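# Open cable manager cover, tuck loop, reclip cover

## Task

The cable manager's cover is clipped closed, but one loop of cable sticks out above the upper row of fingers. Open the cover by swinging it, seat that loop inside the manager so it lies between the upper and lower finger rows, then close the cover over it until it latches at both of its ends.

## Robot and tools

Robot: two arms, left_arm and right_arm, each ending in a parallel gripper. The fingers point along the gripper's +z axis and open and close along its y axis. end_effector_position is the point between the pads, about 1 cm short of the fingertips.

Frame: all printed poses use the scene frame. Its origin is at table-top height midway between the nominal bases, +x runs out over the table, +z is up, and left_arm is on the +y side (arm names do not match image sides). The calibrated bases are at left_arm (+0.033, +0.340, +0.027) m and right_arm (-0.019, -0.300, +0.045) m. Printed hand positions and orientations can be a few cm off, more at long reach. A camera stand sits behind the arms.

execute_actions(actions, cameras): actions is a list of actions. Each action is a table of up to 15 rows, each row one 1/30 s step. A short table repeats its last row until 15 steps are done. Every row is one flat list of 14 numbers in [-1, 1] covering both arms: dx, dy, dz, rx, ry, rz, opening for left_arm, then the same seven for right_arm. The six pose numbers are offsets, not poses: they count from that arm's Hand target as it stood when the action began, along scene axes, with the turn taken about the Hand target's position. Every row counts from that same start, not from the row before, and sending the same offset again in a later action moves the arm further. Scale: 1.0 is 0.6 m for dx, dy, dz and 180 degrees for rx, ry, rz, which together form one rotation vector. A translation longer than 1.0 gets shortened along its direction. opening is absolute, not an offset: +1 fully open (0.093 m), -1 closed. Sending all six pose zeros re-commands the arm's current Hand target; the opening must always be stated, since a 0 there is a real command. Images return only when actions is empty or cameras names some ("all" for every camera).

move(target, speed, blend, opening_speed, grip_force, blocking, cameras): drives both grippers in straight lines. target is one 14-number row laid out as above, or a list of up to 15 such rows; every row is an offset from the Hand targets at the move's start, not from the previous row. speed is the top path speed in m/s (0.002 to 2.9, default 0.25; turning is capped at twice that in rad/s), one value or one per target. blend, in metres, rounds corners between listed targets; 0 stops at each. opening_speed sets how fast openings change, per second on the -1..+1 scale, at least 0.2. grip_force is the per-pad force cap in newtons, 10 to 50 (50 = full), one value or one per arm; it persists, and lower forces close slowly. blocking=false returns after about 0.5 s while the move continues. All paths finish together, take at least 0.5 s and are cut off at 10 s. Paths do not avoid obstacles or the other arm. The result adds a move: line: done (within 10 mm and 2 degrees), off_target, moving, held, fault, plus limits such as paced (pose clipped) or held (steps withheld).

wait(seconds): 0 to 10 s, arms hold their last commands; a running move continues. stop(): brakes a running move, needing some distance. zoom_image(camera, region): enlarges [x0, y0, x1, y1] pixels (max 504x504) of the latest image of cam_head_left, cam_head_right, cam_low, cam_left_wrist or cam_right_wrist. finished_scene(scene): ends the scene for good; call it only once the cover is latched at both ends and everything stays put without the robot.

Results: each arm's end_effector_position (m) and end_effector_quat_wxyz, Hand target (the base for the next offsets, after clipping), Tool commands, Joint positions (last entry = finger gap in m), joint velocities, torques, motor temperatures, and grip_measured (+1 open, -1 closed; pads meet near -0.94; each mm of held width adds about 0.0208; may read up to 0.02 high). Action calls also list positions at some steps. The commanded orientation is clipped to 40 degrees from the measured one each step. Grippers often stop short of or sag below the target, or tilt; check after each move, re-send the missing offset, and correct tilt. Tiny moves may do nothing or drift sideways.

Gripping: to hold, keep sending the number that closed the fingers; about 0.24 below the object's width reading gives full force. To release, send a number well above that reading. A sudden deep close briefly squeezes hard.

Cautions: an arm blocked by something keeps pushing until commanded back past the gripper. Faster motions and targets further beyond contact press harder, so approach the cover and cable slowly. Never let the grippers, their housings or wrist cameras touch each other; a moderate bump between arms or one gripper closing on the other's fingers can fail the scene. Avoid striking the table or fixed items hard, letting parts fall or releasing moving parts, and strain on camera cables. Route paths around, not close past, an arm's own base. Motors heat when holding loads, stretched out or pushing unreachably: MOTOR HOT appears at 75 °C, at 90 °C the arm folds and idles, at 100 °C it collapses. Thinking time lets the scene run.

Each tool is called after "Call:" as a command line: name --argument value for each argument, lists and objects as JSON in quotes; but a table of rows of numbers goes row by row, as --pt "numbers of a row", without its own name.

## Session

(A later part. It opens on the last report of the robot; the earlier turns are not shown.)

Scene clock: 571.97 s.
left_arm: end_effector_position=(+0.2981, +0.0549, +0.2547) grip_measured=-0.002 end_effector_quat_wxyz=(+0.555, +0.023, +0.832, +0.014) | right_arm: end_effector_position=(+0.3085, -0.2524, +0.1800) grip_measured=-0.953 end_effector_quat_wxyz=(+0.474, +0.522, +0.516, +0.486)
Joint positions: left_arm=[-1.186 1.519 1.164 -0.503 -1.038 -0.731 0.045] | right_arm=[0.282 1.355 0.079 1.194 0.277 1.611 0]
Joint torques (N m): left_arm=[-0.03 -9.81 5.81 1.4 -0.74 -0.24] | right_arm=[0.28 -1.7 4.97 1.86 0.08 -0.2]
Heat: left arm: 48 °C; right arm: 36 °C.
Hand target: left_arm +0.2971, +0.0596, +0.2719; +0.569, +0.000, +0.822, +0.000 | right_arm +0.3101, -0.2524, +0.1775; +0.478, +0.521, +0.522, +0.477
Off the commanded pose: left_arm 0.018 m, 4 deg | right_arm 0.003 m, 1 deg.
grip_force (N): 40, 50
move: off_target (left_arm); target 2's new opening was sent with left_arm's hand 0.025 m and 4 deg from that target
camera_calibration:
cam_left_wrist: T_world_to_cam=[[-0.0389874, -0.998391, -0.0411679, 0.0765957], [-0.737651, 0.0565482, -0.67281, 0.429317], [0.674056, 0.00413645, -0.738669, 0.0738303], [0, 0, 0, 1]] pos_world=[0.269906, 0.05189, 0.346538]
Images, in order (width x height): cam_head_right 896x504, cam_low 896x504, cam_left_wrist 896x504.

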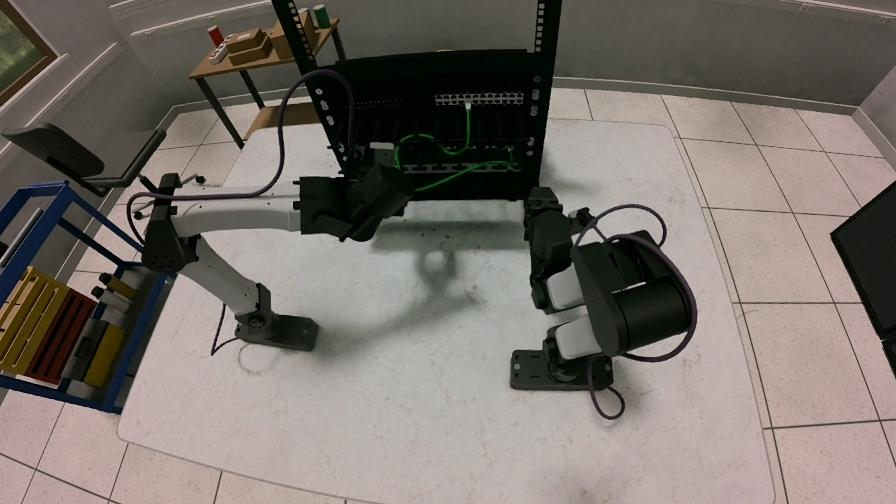

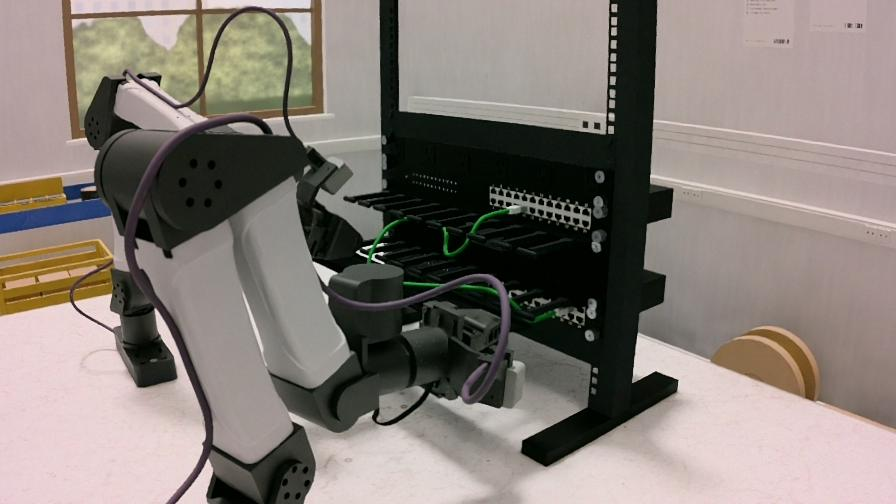

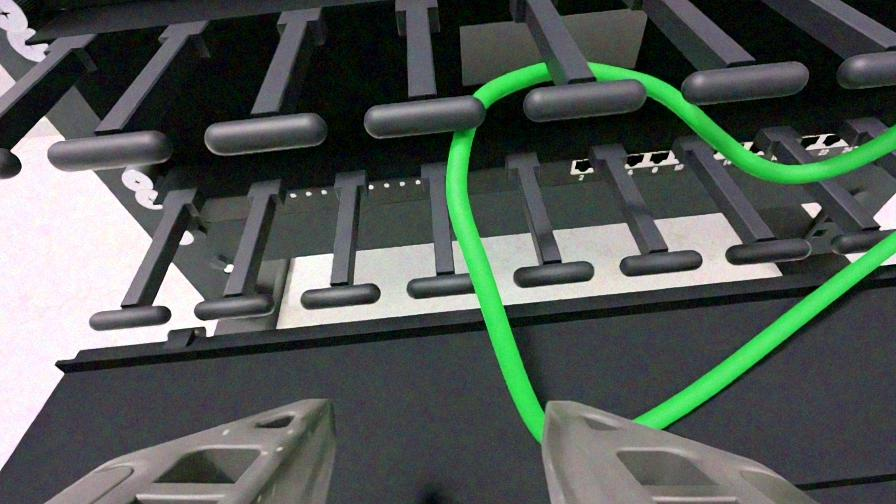

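Call:
move --pt "-0.12 -0.0 0.08 0 0 0 0 0 0 0 0 0 0 -1" --pt "-0.12 -0.1 0.12 0 0.0 0 -1 0 0 0 0 0 0 -1" --speed 0.1 --blend '[0.02,0]' --cameras '["cam_left_wrist","cam_low"]'

Scene clock: 588.80 s.
left_arm: end_effector_position=(+0.2246, +0.0032, +0.3326) grip_measured=-0.975 end_effector_quat_wxyz=(+0.557, +0.015, +0.830, +0.012) | right_arm: end_effector_position=(+0.3085, -0.2524, +0.1800) grip_measured=-0.953 end_effector_quat_wxyz=(+0.474, +0.522, +0.516, +0.486)
Joint positions: left_arm=[-1.447 1.797 1.84 -1.372 -1.169 -1.27 0] | right_arm=[0.282 1.355 0.079 1.194 0.277 1.611 0]
Joint torques (N m): left_arm=[-0.13 -7.77 7.6 0.6 -0.95 -0.22] | right_arm=[0.34 -1.62 5.14 1.84 0.1 -0.22]
Heat: left arm: 47 °C; right arm: 37 °C.
Hand target: left_arm +0.2251, -0.0004, +0.3438; +0.569, +0.000, +0.822, -0.001 | right_arm +0.3101, -0.2524, +0.1775; +0.478, +0.521, +0.522, +0.477
Off the commanded pose: left_arm 0.012 m, 3 deg | right_arm 0.003 m, 1 deg.
grip_force (N): 40, 50
move: off_target (left_arm); target 2's new opening was sent with left_arm's hand 0.012 m and 3 deg from that target
camera_calibration:
cam_left_wrist: T_world_to_cam=[[-0.0281249, -0.999216, -0.0278643, 0.0184678], [-0.734403, 0.0395658, -0.67756, 0.431324], [0.678131, 0.0014073, -0.73494, 0.179023], [0, 0, 0, 1]] pos_world=[0.195884, 0.00113576, 0.424334]
Images, in order (width x height): cam_low 896x504, cam_left_wrist 896x504.

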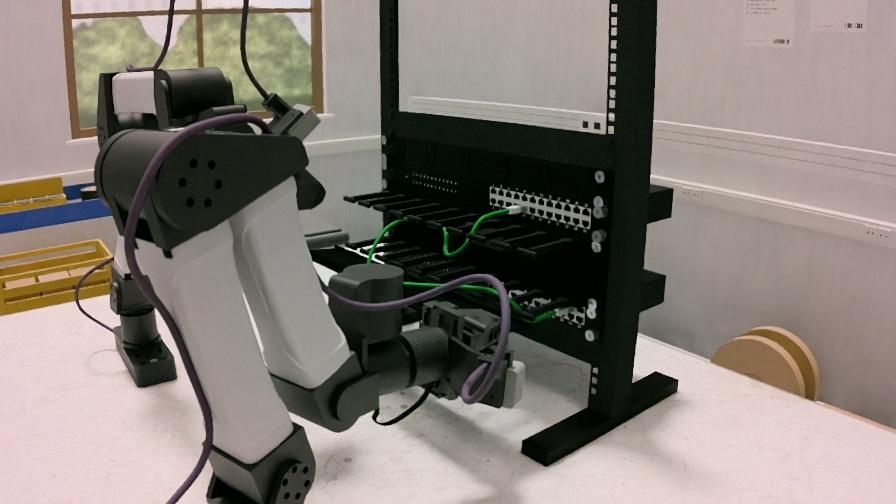

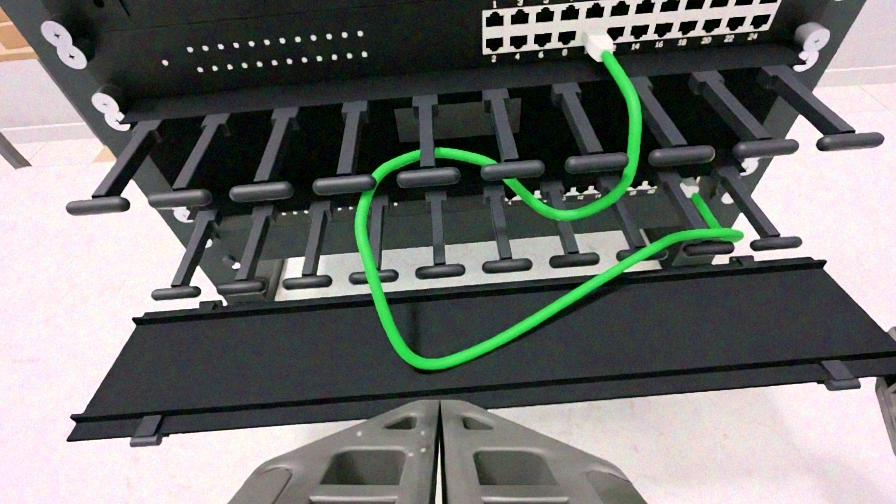

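Call:
zoom_image --camera "cam_left_wrist" --region '[330, 90, 660, 240]'

Scaled by 1.527.

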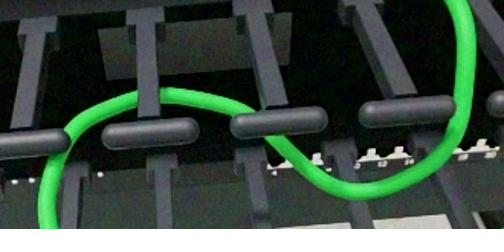

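Call:
zoom_image --camera "cam_left_wrist" --region '[400, 120, 540, 210]'

Call:
zoom_image --camera "cam_low" --region '[360, 180, 520, 290]'

Scaled by 3.600.

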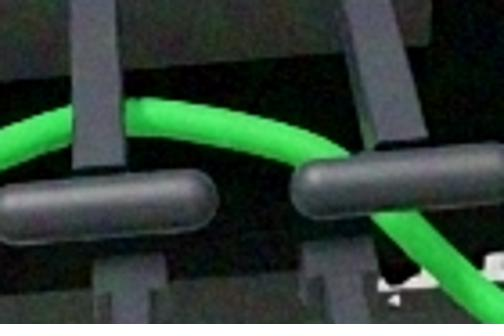

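Scaled by 3.150.

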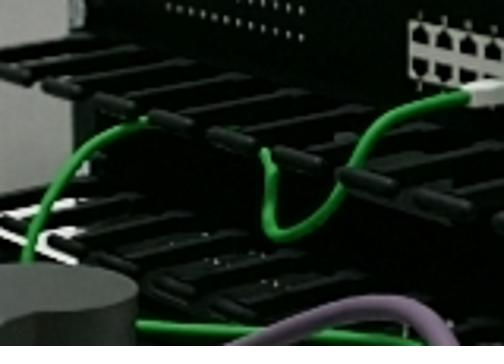

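Call:
move --pt "0 0 0 0 0 0 -1 0.01 0 0.038 0 0.111 0 -1" --pt "0 0 0 0 0 0 -1 0.0325 0 0.07 0 0.222 0 -1" --speed 0.05 --blend '[0.005,0]' --cameras '["cam_left_wrist","cam_low"]'

Scene clock: 623.87 s.
left_arm: end_effector_position=(+0.2246, +0.0032, +0.3326) grip_measured=-0.975 end_effector_quat_wxyz=(+0.557, +0.015, +0.830, +0.012) | right_arm: end_effector_position=(+0.3310, -0.2505, +0.2197) grip_measured=-0.953 end_effector_quat_wxyz=(+0.279, +0.646, +0.652, +0.281)
Joint positions: left_arm=[-1.447 1.797 1.84 -1.372 -1.169 -1.27 0] | right_arm=[0.208 1.212 0.897 -0.452 0.147 1.71 0]
Joint torques (N m): left_arm=[-0.16 -7.82 7.5 0.59 -0.93 -0.23] | right_arm=[-0.46 -2.99 8.46 1.2 0.1 0.02]
Motor temperatures (°C): left_arm=[24 44 40 32 24 23 28] | right_arm=[25 30 36 36 27 24 29]
Heat: left arm: 44 °C; right arm: 36 °C.
Hand target: left_arm +0.2251, -0.0004, +0.3438; +0.569, +0.000, +0.822, -0.001 | right_arm +0.3296, -0.2525, +0.2195; +0.271, +0.653, +0.653, +0.270
Off the commanded pose: left_arm 0.012 m, 3 deg | right_arm 0.002 m, 2 deg.
grip_force (N): 40, 50
move: off_target (left_arm)
camera_calibration:
cam_left_wrist: T_world_to_cam=[[-0.0281249, -0.999216, -0.0278643, 0.0184678], [-0.734403, 0.0395658, -0.67756, 0.431324], [0.678131, 0.0014073, -0.73494, 0.179023], [0, 0, 0, 1]] pos_world=[0.195884, 0.00113576, 0.424334]
Images, in order (width x height): cam_low 896x504, cam_left_wrist 896x504.

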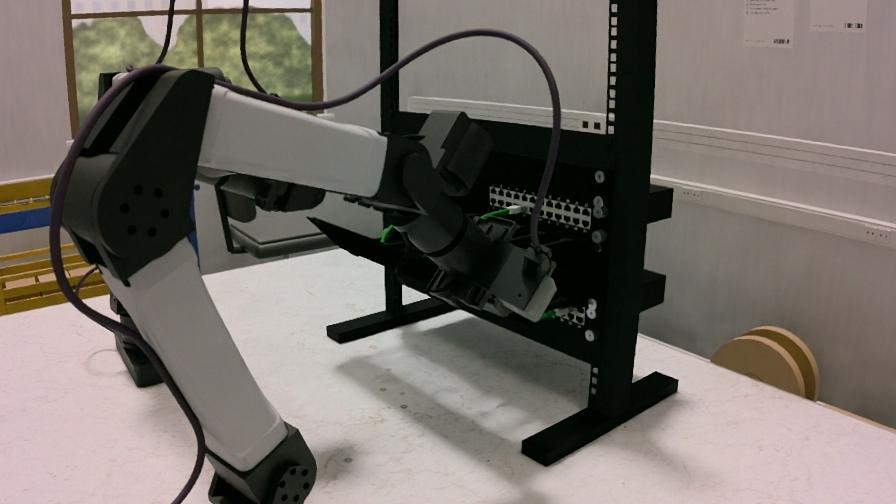

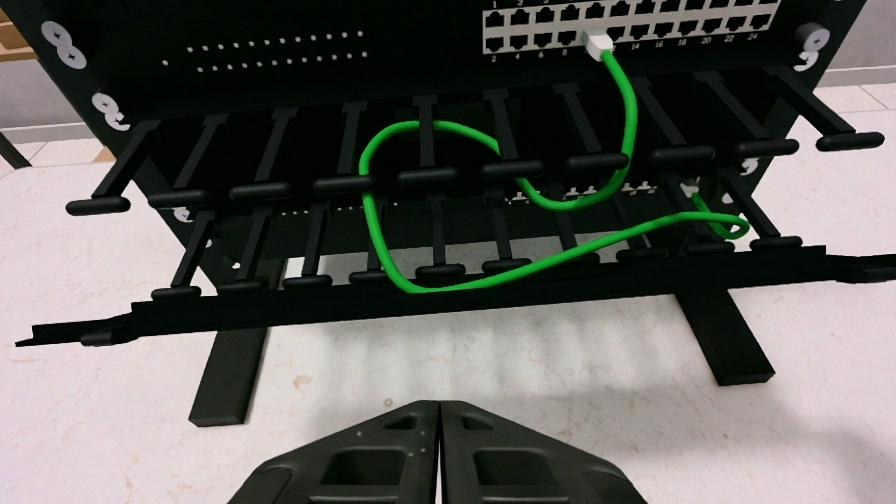

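Call:
zoom_image --camera "cam_left_wrist" --region '[350, 90, 540, 210]'

Scaled by 2.653.

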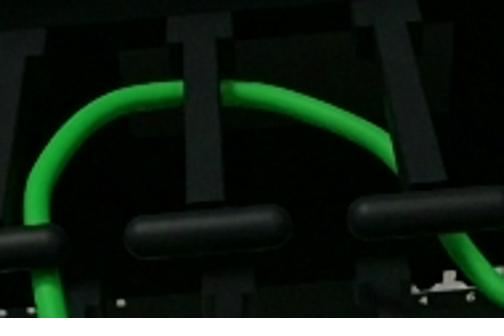

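Call:
move --pt "0 0 0 0 0 0 -1 0.0318 0 0.022 0 0.111 0 -1" --pt "0 0 0 0 0 0 -1 0.0545 0 0.031 0 0.18 0 -1" --speed 0.05 --blend '[0.005,0]' --cameras '["cam_left_wrist","cam_right_wrist"]'

Call:
zoom_image --camera "cam_left_wrist" --region '[250, 50, 700, 320]'

Scene clock: 635.07 s.
left_arm: end_effector_position=(+0.2246, +0.0032, +0.3326) grip_measured=-0.975 end_effector_quat_wxyz=(+0.557, +0.015, +0.830, +0.012) | right_arm: end_effector_position=(+0.3664, -0.2503, +0.2379) grip_measured=-0.953 end_effector_quat_wxyz=(+0.088, +0.702, +0.701, +0.089)
Joint positions: left_arm=[-1.447 1.797 1.84 -1.372 -1.169 -1.27 0] | right_arm=[0.141 1.811 1.802 -1.312 0.034 1.711 0]
Joint torques (N m): left_arm=[-0.08 -7.75 7.56 0.59 -0.93 -0.23] | right_arm=[-0.62 -7.16 7.66 0.37 0.01 -0.09]
Heat: left arm: 43 °C; right arm: 37 °C.
Hand target: left_arm +0.2251, -0.0004, +0.3438; +0.569, +0.000, +0.822, -0.001 | right_arm +0.3623, -0.2523, +0.2382; +0.078, +0.702, +0.703, +0.078
Off the commanded pose: left_arm 0.012 m, 3 deg | right_arm 0.005 m, 2 deg.
grip_force (N): 40, 50
move: off_target (left_arm)
camera_calibration:
cam_left_wrist: T_world_to_cam=[[-0.0281249, -0.999216, -0.0278643, 0.0184678], [-0.734403, 0.0395658, -0.67756, 0.431324], [0.678131, 0.0014073, -0.73494, 0.179023], [0, 0, 0, 1]] pos_world=[0.195884, 0.00113576, 0.424334]
cam_right_wrist: T_world_to_cam=[[-0.96904, 0.0128929, -0.246565, 0.4189], [-0.0914621, 0.908844, 0.406985, 0.204922], [0.229336, 0.416936, -0.879528, 0.310595], [0, 0, 0, 1]] pos_world=[0.353443, -0.321141, 0.293062]
Images, in order (width x height): cam_left_wrist 896x504, cam_right_wrist 896x504.

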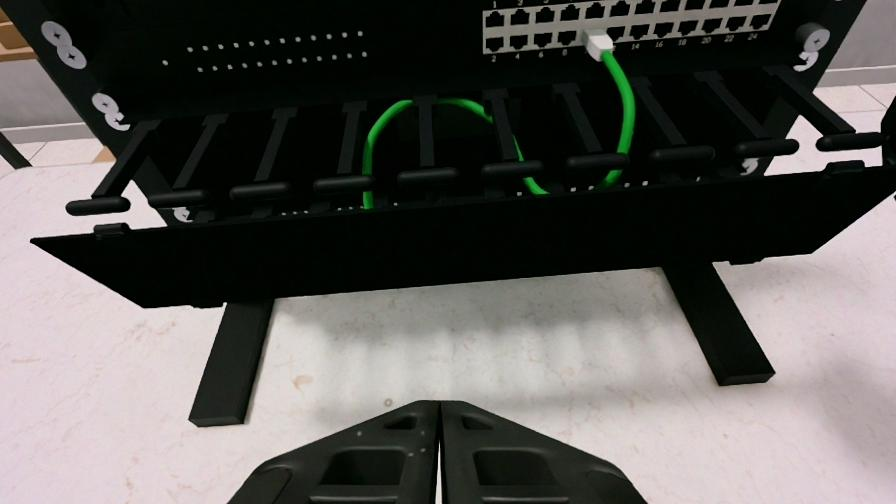

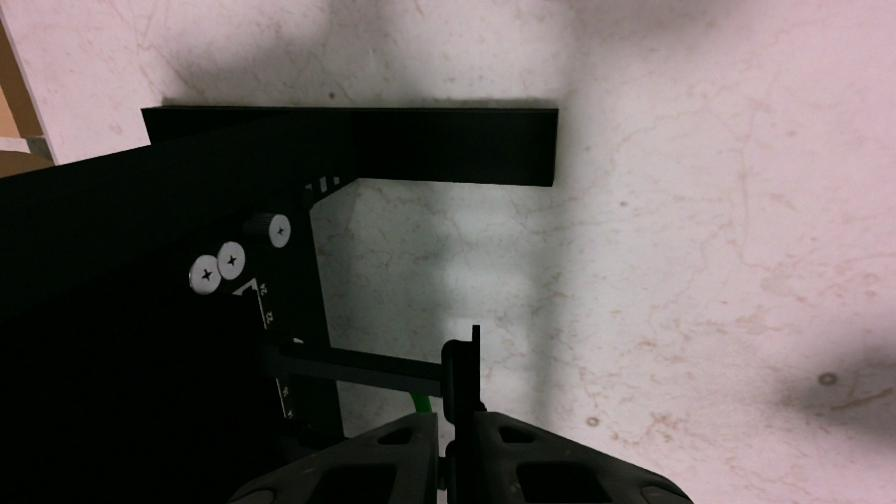

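Scaled by 1.120.

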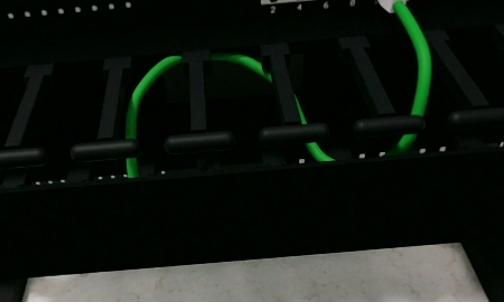

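Call:
move --pt "0 0 0 0 0 0 -1 0.035 0 0.0 0 0.04 0 -1" --pt "0 0 0 0 0 0 -1 0.06 0 0.0 0 0.04 0 -1" --speed 0.05 --blend '[0.005,0]' --cameras '["cam_left_wrist","cam_right_wrist"]'

Call:
zoom_image --camera "cam_left_wrist" --region '[30, 100, 500, 340]'

Scene clock: 641.97 s.
left_arm: end_effector_position=(+0.2246, +0.0032, +0.3326) grip_measured=-0.975 end_effector_quat_wxyz=(+0.557, +0.015, +0.830, +0.012) | right_arm: end_effector_position=(+0.3824, -0.2507, +0.2389) grip_measured=-0.953 end_effector_quat_wxyz=(+0.031, +0.702, +0.710, +0.033)
Joint positions: left_arm=[-1.447 1.797 1.84 -1.372 -1.169 -1.27 0] | right_arm=[0.123 2.07 2.195 -1.605 0.007 1.684 0]
Joint torques (N m): left_arm=[-0.09 -7.72 7.47 0.59 -0.93 -0.23] | right_arm=[-0.77 -7.35 7.91 0.74 0.1 0.05]
Heat: left arm: 43 °C; right arm: 37 °C.
Hand target: left_arm +0.2251, -0.0004, +0.3438; +0.569, +0.000, +0.822, -0.001 | right_arm +0.3982, -0.2524, +0.2381; +0.034, +0.706, +0.707, +0.033
Off the commanded pose: left_arm 0.012 m, 3 deg | right_arm 0.016 m, 1 deg.
joint read past its limit (right arm) — joint 4 (wrist pitch), lower limit.
joint sent to its limit (right arm) — joint 4 (wrist pitch), lower limit. The joint targets still meet the commanded pose.
grip_force (N): 40, 50
move: off_target (left_arm, right_arm)
camera_calibration:
cam_left_wrist: T_world_to_cam=[[-0.0281249, -0.999216, -0.0278643, 0.0184678], [-0.734403, 0.0395658, -0.67756, 0.431324], [0.678131, 0.0014073, -0.73494, 0.179023], [0, 0, 0, 1]] pos_world=[0.195884, 0.00113576, 0.424334]
cam_right_wrist: T_world_to_cam=[[-0.99613, 0.000545987, -0.0878931, 0.403972], [-0.0363804, 0.90774, 0.417953, 0.182386], [0.0800123, 0.419533, -0.904207, 0.371688], [0, 0, 0, 1]] pos_world=[0.379305, -0.321715, 0.29536]
Images, in order (width x height): cam_left_wrist 896x504, cam_right_wrist 896x504.

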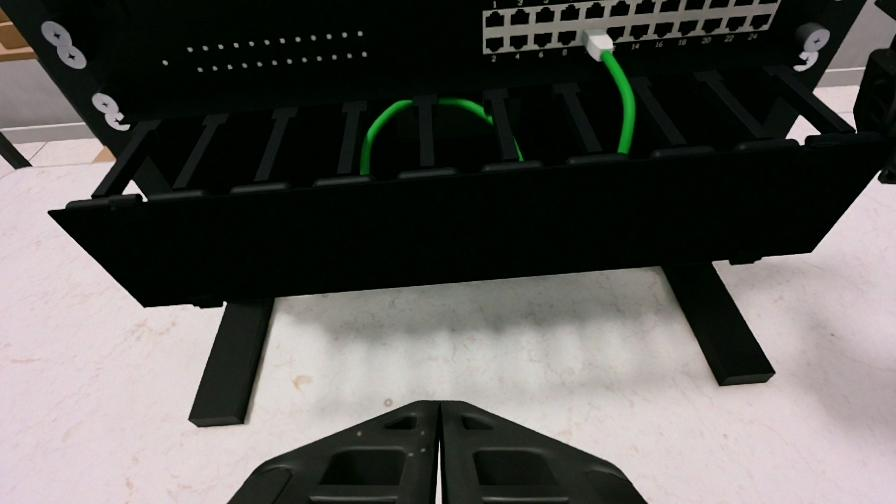

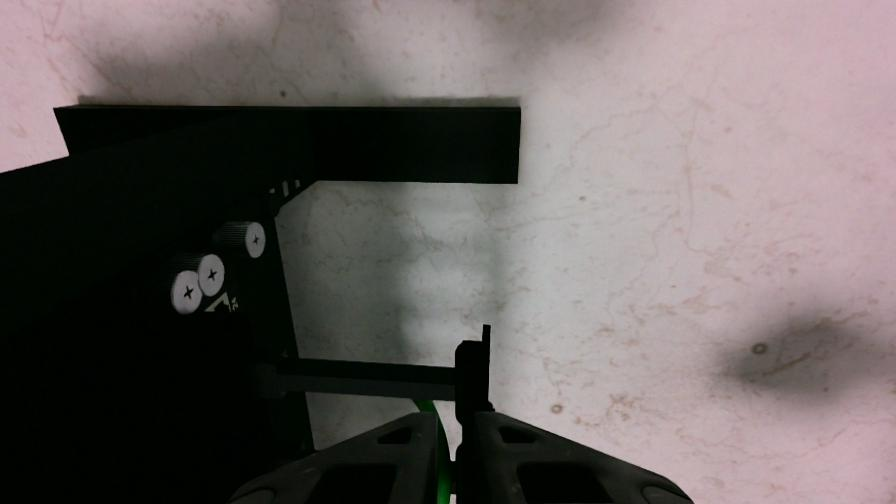

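Scaled by 1.072.

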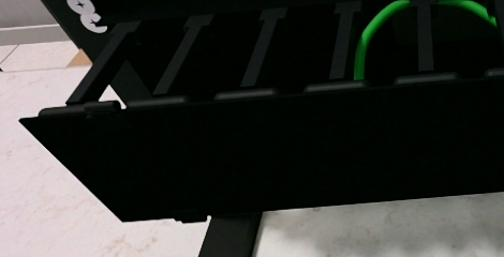

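Call:
move --pt "0.08 0.294 -0.05 0 -0.07 0 -1 0 0 0 0 0 0 -1" --pt "0.17 0.294 -0.112 0 -0.07 0 -1 0 0 0 0 0 0 -1" --speed 0.12 --cameras '["cam_left_wrist"]'

Scene clock: 650.23 s.
left_arm: end_effector_position=(+0.3252, +0.1767, +0.2767) grip_measured=-0.975 end_effector_quat_wxyz=(+0.651, +0.005, +0.759, +0.006) | right_arm: end_effector_position=(+0.3824, -0.2507, +0.2389) grip_measured=-0.953 end_effector_quat_wxyz=(+0.031, +0.702, +0.710, +0.033)
Joint positions: left_arm=[-0.898 1.042 0.611 0.182 -0.903 -0.182 0] | right_arm=[0.123 2.07 2.195 -1.605 0.007 1.684 0]
Joint torques (N m): left_arm=[0.66 -2.37 4.82 2.22 -0.13 -0.03] | right_arm=[-0.57 -7.32 7.9 0.74 0.09 0.04]
Heat: left arm: 43 °C; right arm: 38 °C.
Hand target: left_arm +0.3271, +0.1759, +0.2767; +0.656, +0.001, +0.755, -0.001 | right_arm +0.3982, -0.2524, +0.2381; +0.034, +0.706, +0.707, +0.033
Off the commanded pose: left_arm 0.002 m, 1 deg | right_arm 0.016 m, 1 deg.
joint read past its limit (right arm) — joint 4 (wrist pitch), lower limit.
joint sent to its limit (right arm) — joint 4 (wrist pitch), lower limit. The joint targets still meet the commanded pose.
grip_force (N): 40, 50
move: off_target (right_arm)
camera_calibration:
cam_left_wrist: T_world_to_cam=[[-0.0190637, -0.999747, -0.0118985, 0.185793], [-0.555981, 0.0204912, -0.830942, 0.448278], [0.830976, -0.00922546, -0.556232, -0.0277348], [0, 0, 0, 1]] pos_world=[0.275823, 0.176304, 0.359277]
Images, in order (width x height): cam_left_wrist 896x504.

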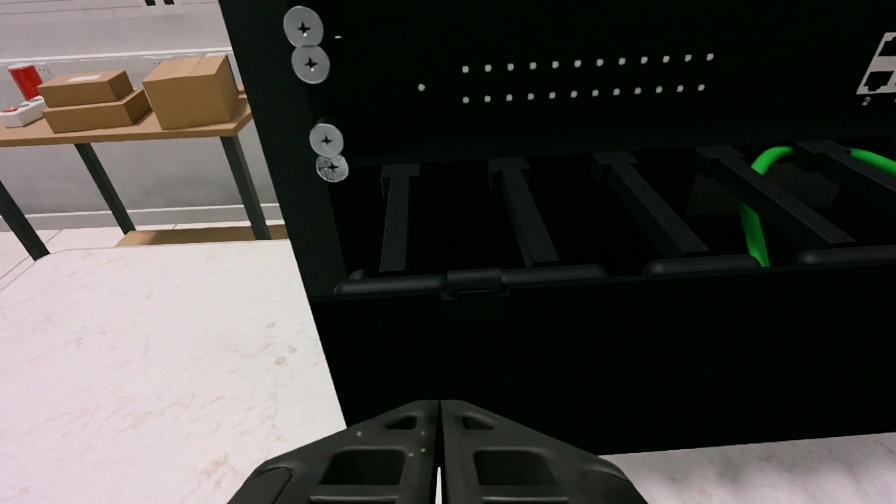

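Call:
move --pt "0.03 -0.01 -0.022 0 0 0 -1 0 0 0 0 0 0 -1" --pt "0.125 -0.01 -0.022 0 0 0 -1 0 0 0 0 0 0 -1" --speed 0.05 --cameras '["cam_left_wrist"]'

Call:
zoom_image --camera "cam_left_wrist" --region '[250, 220, 650, 480]'

Scene clock: 654.93 s.
left_arm: end_effector_position=(+0.3627, +0.1756, +0.2443) grip_measured=-0.975 end_effector_quat_wxyz=(+0.636, +0.022, +0.771, +0.030) | right_arm: end_effector_position=(+0.3824, -0.2507, +0.2389) grip_measured=-0.953 end_effector_quat_wxyz=(+0.031, +0.702, +0.711, +0.033)
Joint positions: left_arm=[-0.777 1.217 0.601 0.343 -0.795 -0.121 0] | right_arm=[0.123 2.07 2.195 -1.605 0.007 1.684 0]
Joint torques (N m): left_arm=[7.49 3.06 11.19 2.81 0.79 0.01] | right_arm=[-0.7 -7.35 7.9 0.76 0.11 0]
Heat: left arm: 42 °C; right arm: 38 °C.
Hand target: left_arm +0.4021, +0.1699, +0.2634; +0.656, +0.001, +0.755, -0.001 | right_arm +0.3982, -0.2524, +0.2381; +0.034, +0.706, +0.707, +0.033
Off the commanded pose: left_arm 0.044 m, 5 deg | right_arm 0.016 m, 1 deg.
joint read past its limit (right arm) — joint 4 (wrist pitch), lower limit.
joint sent to its limit (right arm) — joint 4 (wrist pitch), lower limit. The joint targets still meet the commanded pose.
grip_force (N): 40, 50
move: off_target (left_arm, right_arm)
camera_calibration:
cam_left_wrist: T_world_to_cam=[[-0.0146415, -0.997447, -0.069895, 0.19716], [-0.586233, 0.065191, -0.807515, 0.439546], [0.81001, 0.0291515, -0.585691, -0.0689798], [0, 0, 0, 1]] pos_world=[0.316438, 0.170013, 0.32832]
Images, in order (width x height): cam_left_wrist 896x504.

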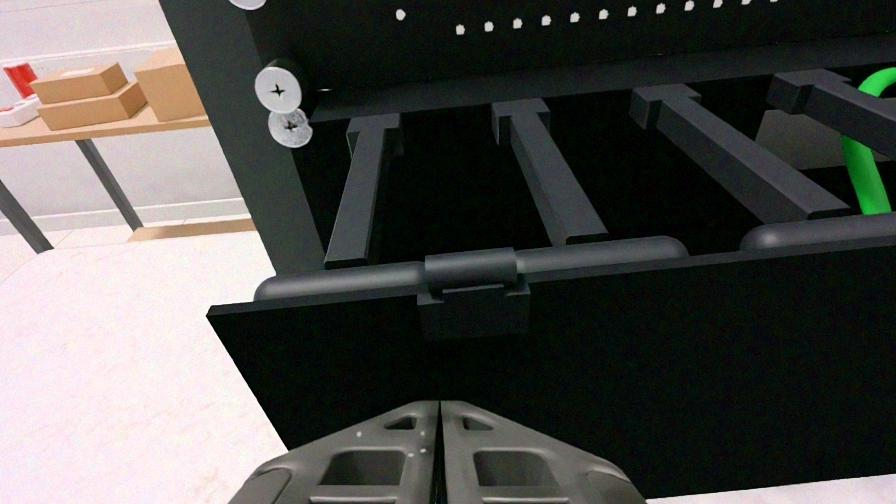

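Scaled by 1.260.

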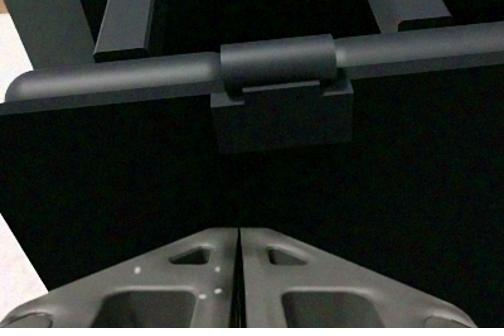

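Call:
move --pt "-0.08 0.0 0.02 0 0 0 -1 0 0 0 0 0 0 -1" --pt "-0.15 0.0 0.08 0 0.03 0 -1 -0.03 0 0 0 0 0 -0.5" --speed 0.1 --cameras '["cam_left_wrist"]'

Call:
move --pt "0 0 0 0 0 0 -1 0 -0.09 0.0 0 0 0 -0.5" --pt "0 0 0 0 0 0 -1 -0.02 -0.09 0.15 0 0 0 -0.5" --speed 0.15 --cameras '["cam_left_wrist","cam_right_wrist"]'

Call:
zoom_image --camera "cam_right_wrist" --region '[380, 300, 620, 504]'

Scene clock: 662.43 s.
left_arm: end_effector_position=(+0.3110, +0.1704, +0.2878) grip_measured=-0.975 end_effector_quat_wxyz=(+0.602, +0.027, +0.798, +0.019) | right_arm: end_effector_position=(+0.3801, -0.2509, +0.2354) grip_measured=-0.501 end_effector_quat_wxyz=(+0.030, +0.703, +0.710, +0.033)
Joint positions: left_arm=[-0.952 1.041 0.796 -0.221 -0.915 -0.315 0] | right_arm=[0.123 2.054 2.156 -1.584 0.007 1.687 0.021]
Joint torques (N m): left_arm=[-0.17 -4 8.94 1.83 -0.48 -0.22] | right_arm=[-0.13 -11.25 4.41 0.52 0.12 0.02]
Heat: left arm: 42 °C; right arm: 38 °C.
Hand target: left_arm +0.3121, +0.1700, +0.3115; +0.620, +0.000, +0.785, +0.000 | right_arm +0.3803, -0.2523, +0.2381; +0.034, +0.706, +0.707, +0.033
Off the commanded pose: left_arm 0.024 m, 4 deg | right_arm 0.003 m, 1 deg.
joint read past its limit (right arm) — joint 4 (wrist pitch), lower limit.
joint sent to its limit (right arm) — joint 4 (wrist pitch), lower limit. The joint targets still meet the commanded pose.
grip_force (N): 40, 50
move: off_target (left_arm)
camera_calibration:
cam_left_wrist: T_world_to_cam=[[-0.0379193, -0.997727, -0.0557068, 0.197527], [-0.653946, 0.0669285, -0.753575, 0.449945], [0.75559, 0.0078542, -0.654998, 0.0390434], [0, 0, 0, 1]] pos_world=[0.272229, 0.166657, 0.375644]
Images, in order (width x height): cam_left_wrist 896x504.

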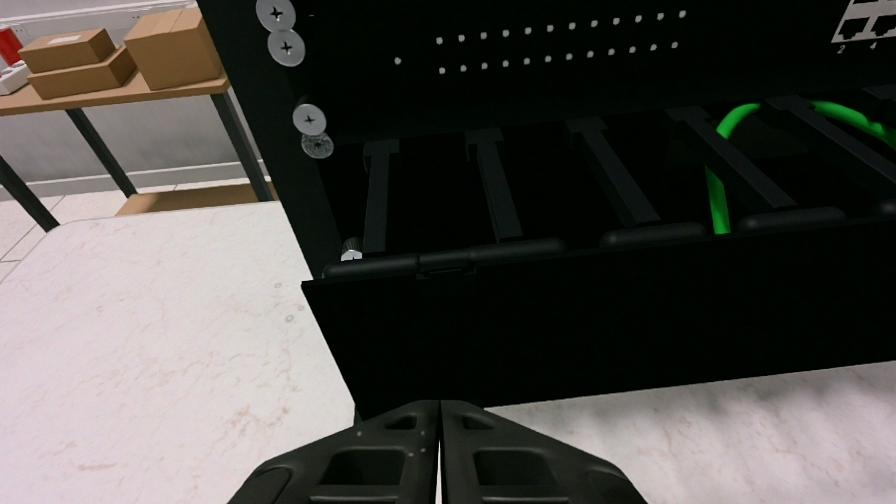

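Scene clock: 664.37 s.
left_arm: end_effector_position=(+0.3110, +0.1704, +0.2878) grip_measured=-0.975 end_effector_quat_wxyz=(+0.602, +0.027, +0.798, +0.019) | right_arm: end_effector_position=(+0.3668, -0.3073, +0.3150) grip_measured=-0.501 end_effector_quat_wxyz=(+0.113, +0.700, +0.697, +0.107)
Joint positions: left_arm=[-0.952 1.041 0.796 -0.221 -0.915 -0.315 0] | right_arm=[-0.02 1.87 2.195 -1.584 0.003 1.558 0.021]
Joint torques (N m): left_arm=[-0.13 -3.93 8.88 1.86 -0.48 -0.21] | right_arm=[-0.05 -9.94 6.48 0.95 0 -0.08]
Motor temperatures (°C): left_arm=[24 42 42 36 24 23 28] | right_arm=[25 35 38 33 27 24 29]
Heat: left arm: 42 °C; right arm: 38 °C.
Hand target: left_arm +0.3121, +0.1700, +0.3115; +0.620, +0.000, +0.785, +0.000 | right_arm +0.3683, -0.3064, +0.3282; +0.034, +0.706, +0.707, +0.033
Off the commanded pose: left_arm 0.024 m, 4 deg | right_arm 0.013 m, 12 deg.
joint read past its limit (right arm) — joint 4 (wrist pitch), lower limit.
joint sent to its limit (right arm) — joint 4 (wrist pitch), lower limit. The joint targets are off in orientation, not in position.
grip_force (N): 40, 50
move: off_target (left_arm, right_arm)
camera_calibration:
cam_left_wrist: T_world_to_cam=[[-0.0379193, -0.997727, -0.0557068, 0.197527], [-0.653946, 0.0669285, -0.753575, 0.449945], [0.75559, 0.0078542, -0.654998, 0.0390434], [0, 0, 0, 1]] pos_world=[0.272229, 0.166657, 0.375644]
cam_right_wrist: T_world_to_cam=[[-0.952496, 0.0159824, -0.304133, 0.451934], [-0.110205, 0.912861, 0.393115, 0.237935], [0.283914, 0.407958, -0.867735, 0.375667], [0, 0, 0, 1]] pos_world=[0.35003, -0.377681, 0.369891]
Images, in order (width x height): cam_left_wrist 896x504, cam_right_wrist 896x504.

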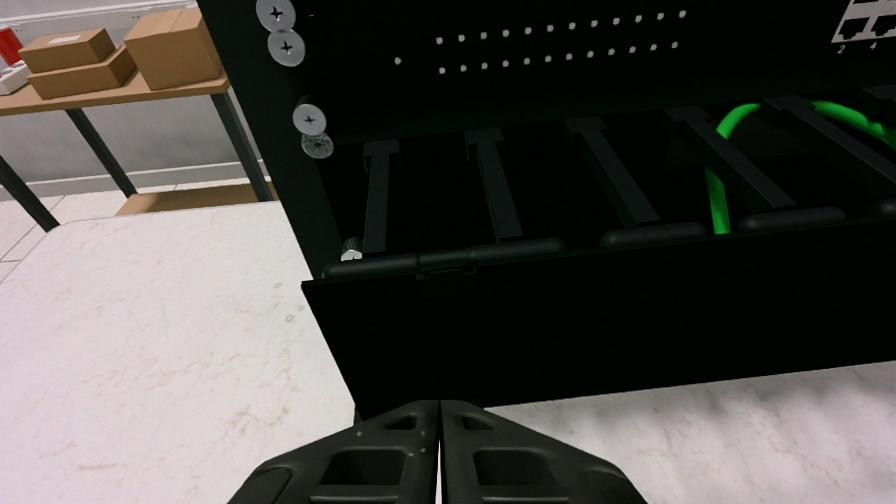

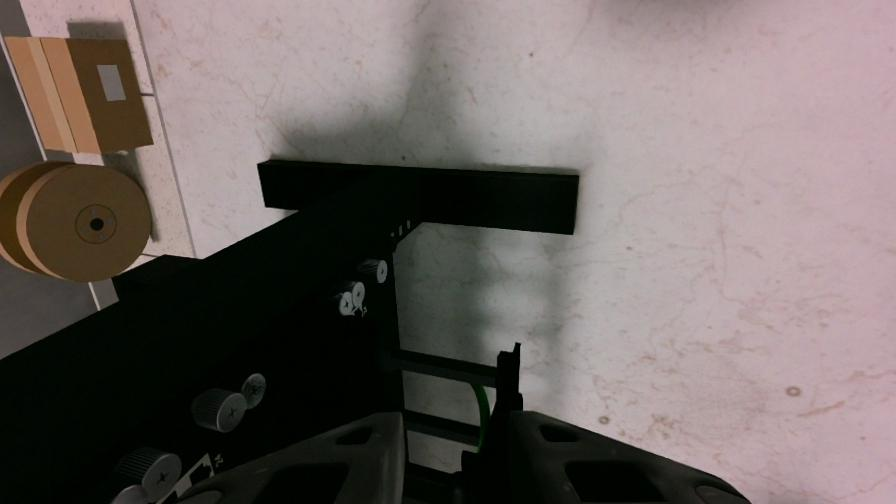

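Scaled by 2.100.

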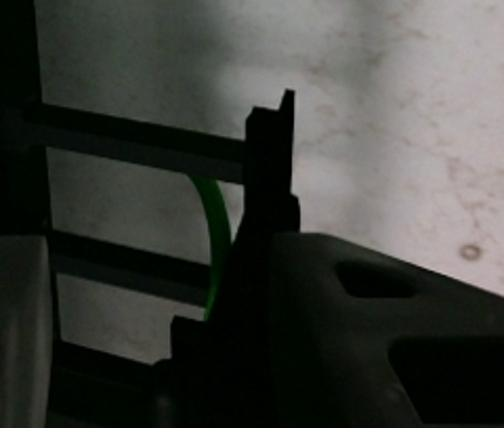

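Call:
move --pt "-0.1 -0.25 0.08 0 0.0 0 -1 -0.1 -0.15 0.05 0 0 0 -0.5" --pt "-0.03 -0.55 0.03 0 0 0 -1 -0.2 -0.15 0.05 0 0 0 -0.5" --speed 0.2 --cameras '["cam_left_wrist","cam_head_left"]'

Call:
zoom_image --camera "cam_left_wrist" --region '[300, 80, 700, 330]'

Scene clock: 671.53 s.
left_arm: end_effector_position=(+0.2909, -0.1612, +0.3227) grip_measured=-0.975 end_effector_quat_wxyz=(+0.621, +0.025, +0.784, +0.003) | right_arm: end_effector_position=(+0.2505, -0.3958, +0.3561) grip_measured=-0.501 end_effector_quat_wxyz=(+0.182, +0.694, +0.689, +0.103)
Joint positions: left_arm=[-1.366 2.53 2.802 -1.109 -1.257 -0.774 0] | right_arm=[-0.365 1.453 1.884 -1.581 -0.035 1.222 0.021]
Joint torques (N m): left_arm=[0.75 -13.14 7.39 1.27 -0.62 -0.23] | right_arm=[-0.47 -5.57 3.89 1.11 0 -0.1]
Heat: left arm: 42 °C; right arm: 37 °C.
Hand target: left_arm +0.2942, -0.1600, +0.3295; +0.620, +0.000, +0.785, +0.000 | right_arm +0.2483, -0.3963, +0.3581; +0.034, +0.706, +0.707, +0.033
Off the commanded pose: left_arm 0.008 m, 3 deg | right_arm 0.003 m, 19 deg.
joint read past its limit (right arm) — joint 4 (wrist pitch), lower limit.
joint sent to its limit (right arm) — joint 4 (wrist pitch), lower limit. The joint targets are off in orientation, not in position.
grip_force (N): 40, 50
move: off_target (left_arm, right_arm)
camera_calibration:
cam_left_wrist: T_world_to_cam=[[-0.0543604, -0.998052, -0.0306141, -0.135538], [-0.617196, 0.057686, -0.784692, 0.483192], [0.784929, -0.0237613, -0.61913, 0.0546157], [0, 0, 0, 1]] pos_world=[0.247987, -0.16185, 0.408822]
Images, in order (width x height): cam_head_left 896x504, cam_left_wrist 896x504.

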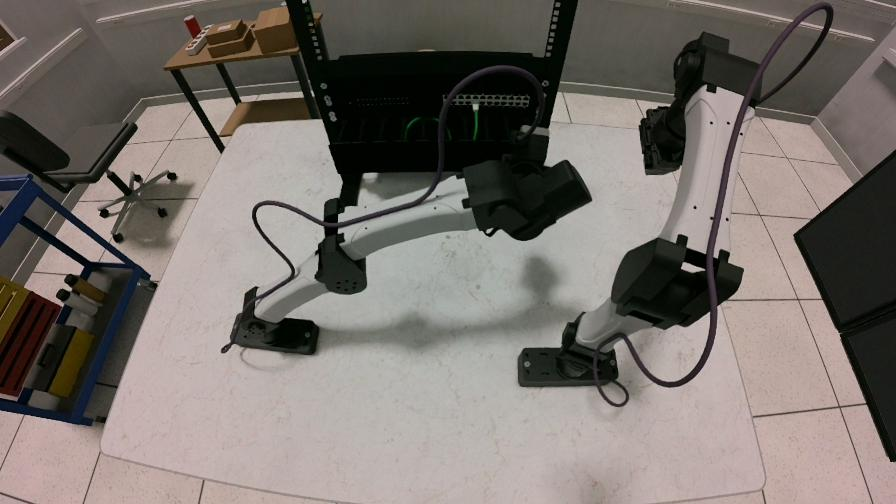

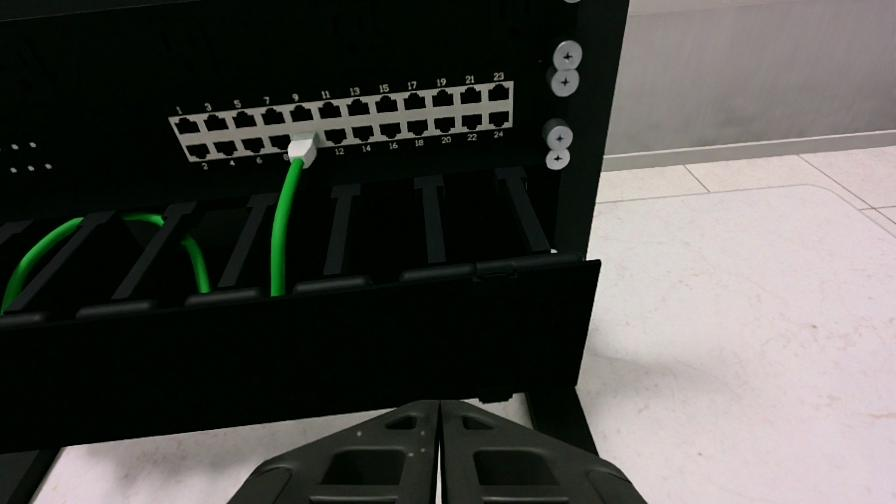

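Scaled by 1.260.

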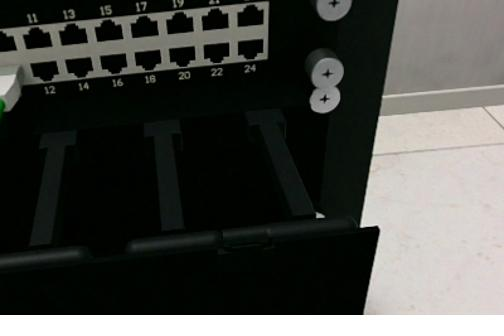

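Call:
zoom_image --camera "cam_left_wrist" --region '[0, 180, 320, 350]'

Call:
zoom_image --camera "cam_left_wrist" --region '[450, 240, 610, 300]'

Scaled by 1.575.

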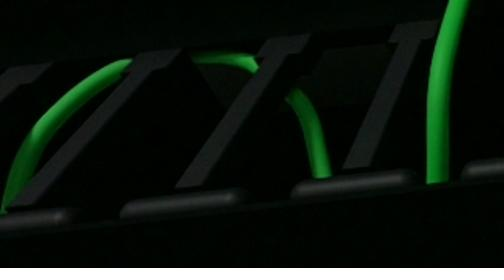

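Scaled by 3.150.

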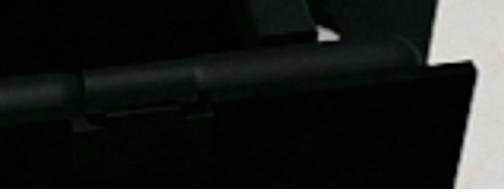

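Call:
move --pt "0.04 -0.03 -0.105 0 -0.05 0 -1 0 0 0 0 0 0 -0.5" --pt "0.16 -0.03 -0.105 0 -0.05 0 -1 0 0 0 0 0 0 -0.5" --speed 0.05 --cameras '["cam_left_wrist"]'

Call:
zoom_image --camera "cam_left_wrist" --region '[350, 200, 700, 420]'

Scene clock: 684.00 s.
left_arm: end_effector_position=(+0.3716, -0.1778, +0.2438) grip_measured=-0.975 end_effector_quat_wxyz=(+0.668, +0.037, +0.742, +0.030) | right_arm: end_effector_position=(+0.2505, -0.3958, +0.3561) grip_measured=-0.501 end_effector_quat_wxyz=(+0.182, +0.694, +0.689, +0.103)
Joint positions: left_arm=[-1.233 2.449 2.112 0.018 -1.23 -0.207 0] | right_arm=[-0.365 1.453 1.884 -1.581 -0.035 1.222 0.021]
Joint torques (N m): left_arm=[2.74 -14.13 9.63 2.11 -0.06 -0.03] | right_arm=[-0.57 -5.61 4 1.15 0.01 -0.09]
Motor temperatures (°C): left_arm=[24 50 41 35 23 23 28] | right_arm=[25 34 36 33 27 24 28]
Heat: left arm: 50 °C; right arm: 36 °C.
Hand target: left_arm +0.3902, -0.1780, +0.2664; +0.679, +0.000, +0.734, +0.000 | right_arm +0.2483, -0.3963, +0.3581; +0.034, +0.706, +0.707, +0.033
Off the commanded pose: left_arm 0.029 m, 6 deg | right_arm 0.003 m, 19 deg.
joint read past its limit (right arm) — joint 4 (wrist pitch), lower limit.
joint sent to its limit (right arm) — joint 4 (wrist pitch), lower limit. The joint targets are off in orientation, not in position.
grip_force (N): 40, 50
move: off_target (left_arm, right_arm)
camera_calibration:
cam_left_wrist: T_world_to_cam=[[-0.033589, -0.995222, -0.0916781, -0.142402], [-0.514123, 0.095868, -0.852342, 0.457035], [0.857058, 0.0185045, -0.514887, -0.102778], [0, 0, 0, 1]] pos_world=[0.318276, -0.183635, 0.323576]
Images, in order (width x height): cam_left_wrist 896x504.

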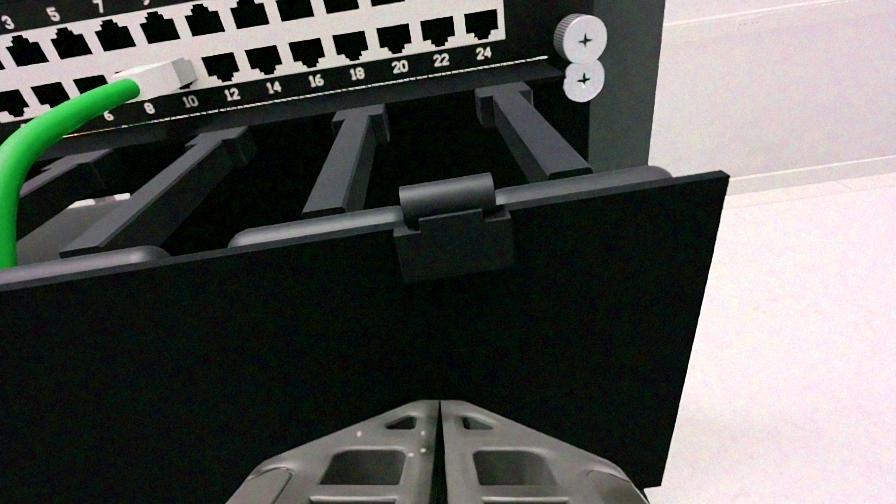

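Scaled by 1.440.

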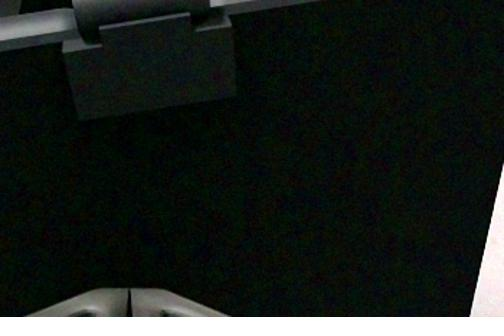

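Same as left: clipped. Retract.

Call:
move --pt "-0.1 0.0 0.0 0 0 0 -1 0 0 0 0 0 0 -0.5" --pt "-0.25 0.25 0.06 0 0 0 -1 0 0 0 0 0 0 -0.5" --speed 0.12 --cameras '["cam_left_wrist","cam_low"]'

Call:
zoom_image --camera "cam_left_wrist" --region '[200, 50, 700, 400]'

Scene clock: 690.53 s.
left_arm: end_effector_position=(+0.2418, -0.0335, +0.2837) grip_measured=-0.975 end_effector_quat_wxyz=(+0.673, +0.031, +0.739, +0.020) | right_arm: end_effector_position=(+0.2505, -0.3958, +0.3561) grip_measured=-0.501 end_effector_quat_wxyz=(+0.182, +0.694, +0.689, +0.103)
Joint positions: left_arm=[-1.443 1.758 1.297 -0.198 -1.418 -0.582 0] | right_arm=[-0.365 1.453 1.884 -1.581 -0.035 1.222 0.021]
Joint torques (N m): left_arm=[0.03 -11.95 6.12 1.4 -0.66 -0.27] | right_arm=[-0.43 -5.56 3.99 1.15 0.01 -0.1]
Heat: left arm: 51 °C; right arm: 36 °C.
Hand target: left_arm +0.2401, -0.0280, +0.3025; +0.679, +0.000, +0.734, -0.001 | right_arm +0.2483, -0.3963, +0.3581; +0.034, +0.706, +0.707, +0.033
Off the commanded pose: left_arm 0.020 m, 4 deg | right_arm 0.003 m, 19 deg.
joint read past its limit (right arm) — joint 4 (wrist pitch), lower limit.
joint sent to its limit (right arm) — joint 4 (wrist pitch), lower limit. The joint targets are off in orientation, not in position.
grip_force (N): 40, 50
move: off_target (left_arm, right_arm)
camera_calibration:
cam_left_wrist: T_world_to_cam=[[-0.0371185, -0.997003, -0.0678762, -0.00554907], [-0.503922, 0.0773291, -0.860281, 0.409584], [0.862951, 0.00227195, -0.505282, 0.0217297], [0, 0, 0, 1]] pos_world=[0.187441, -0.0372546, 0.36296]
Images, in order (width x height): cam_low 896x504, cam_left_wrist 896x504.

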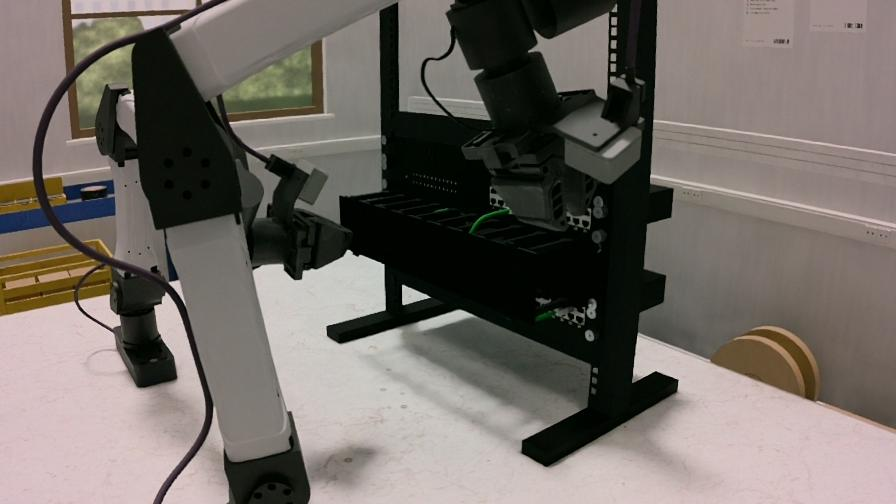

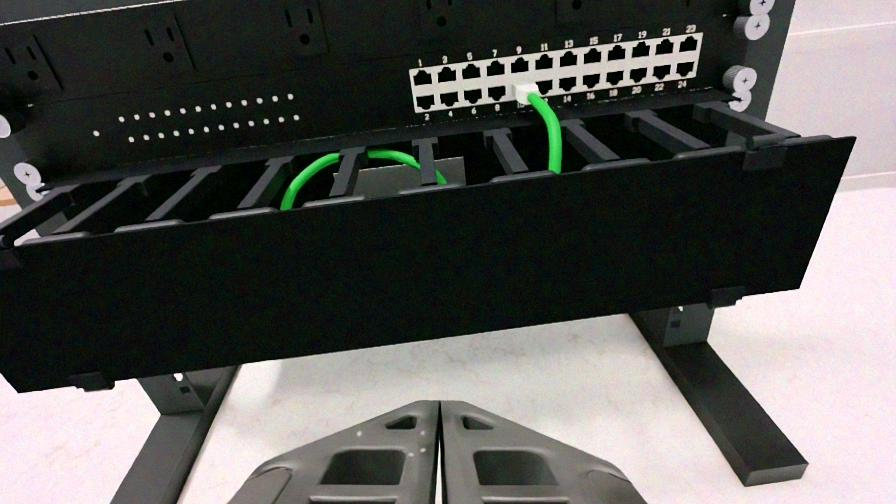

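Scaled by 1.008.

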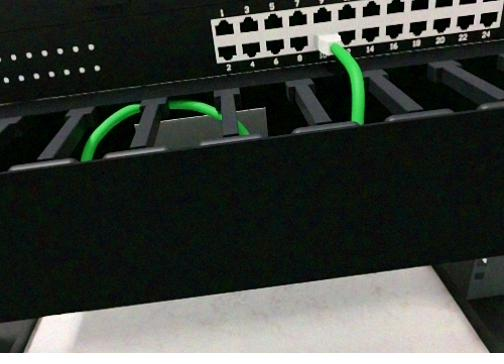

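Call:
finished_scene --scene 1

The scene is finished: the task was done.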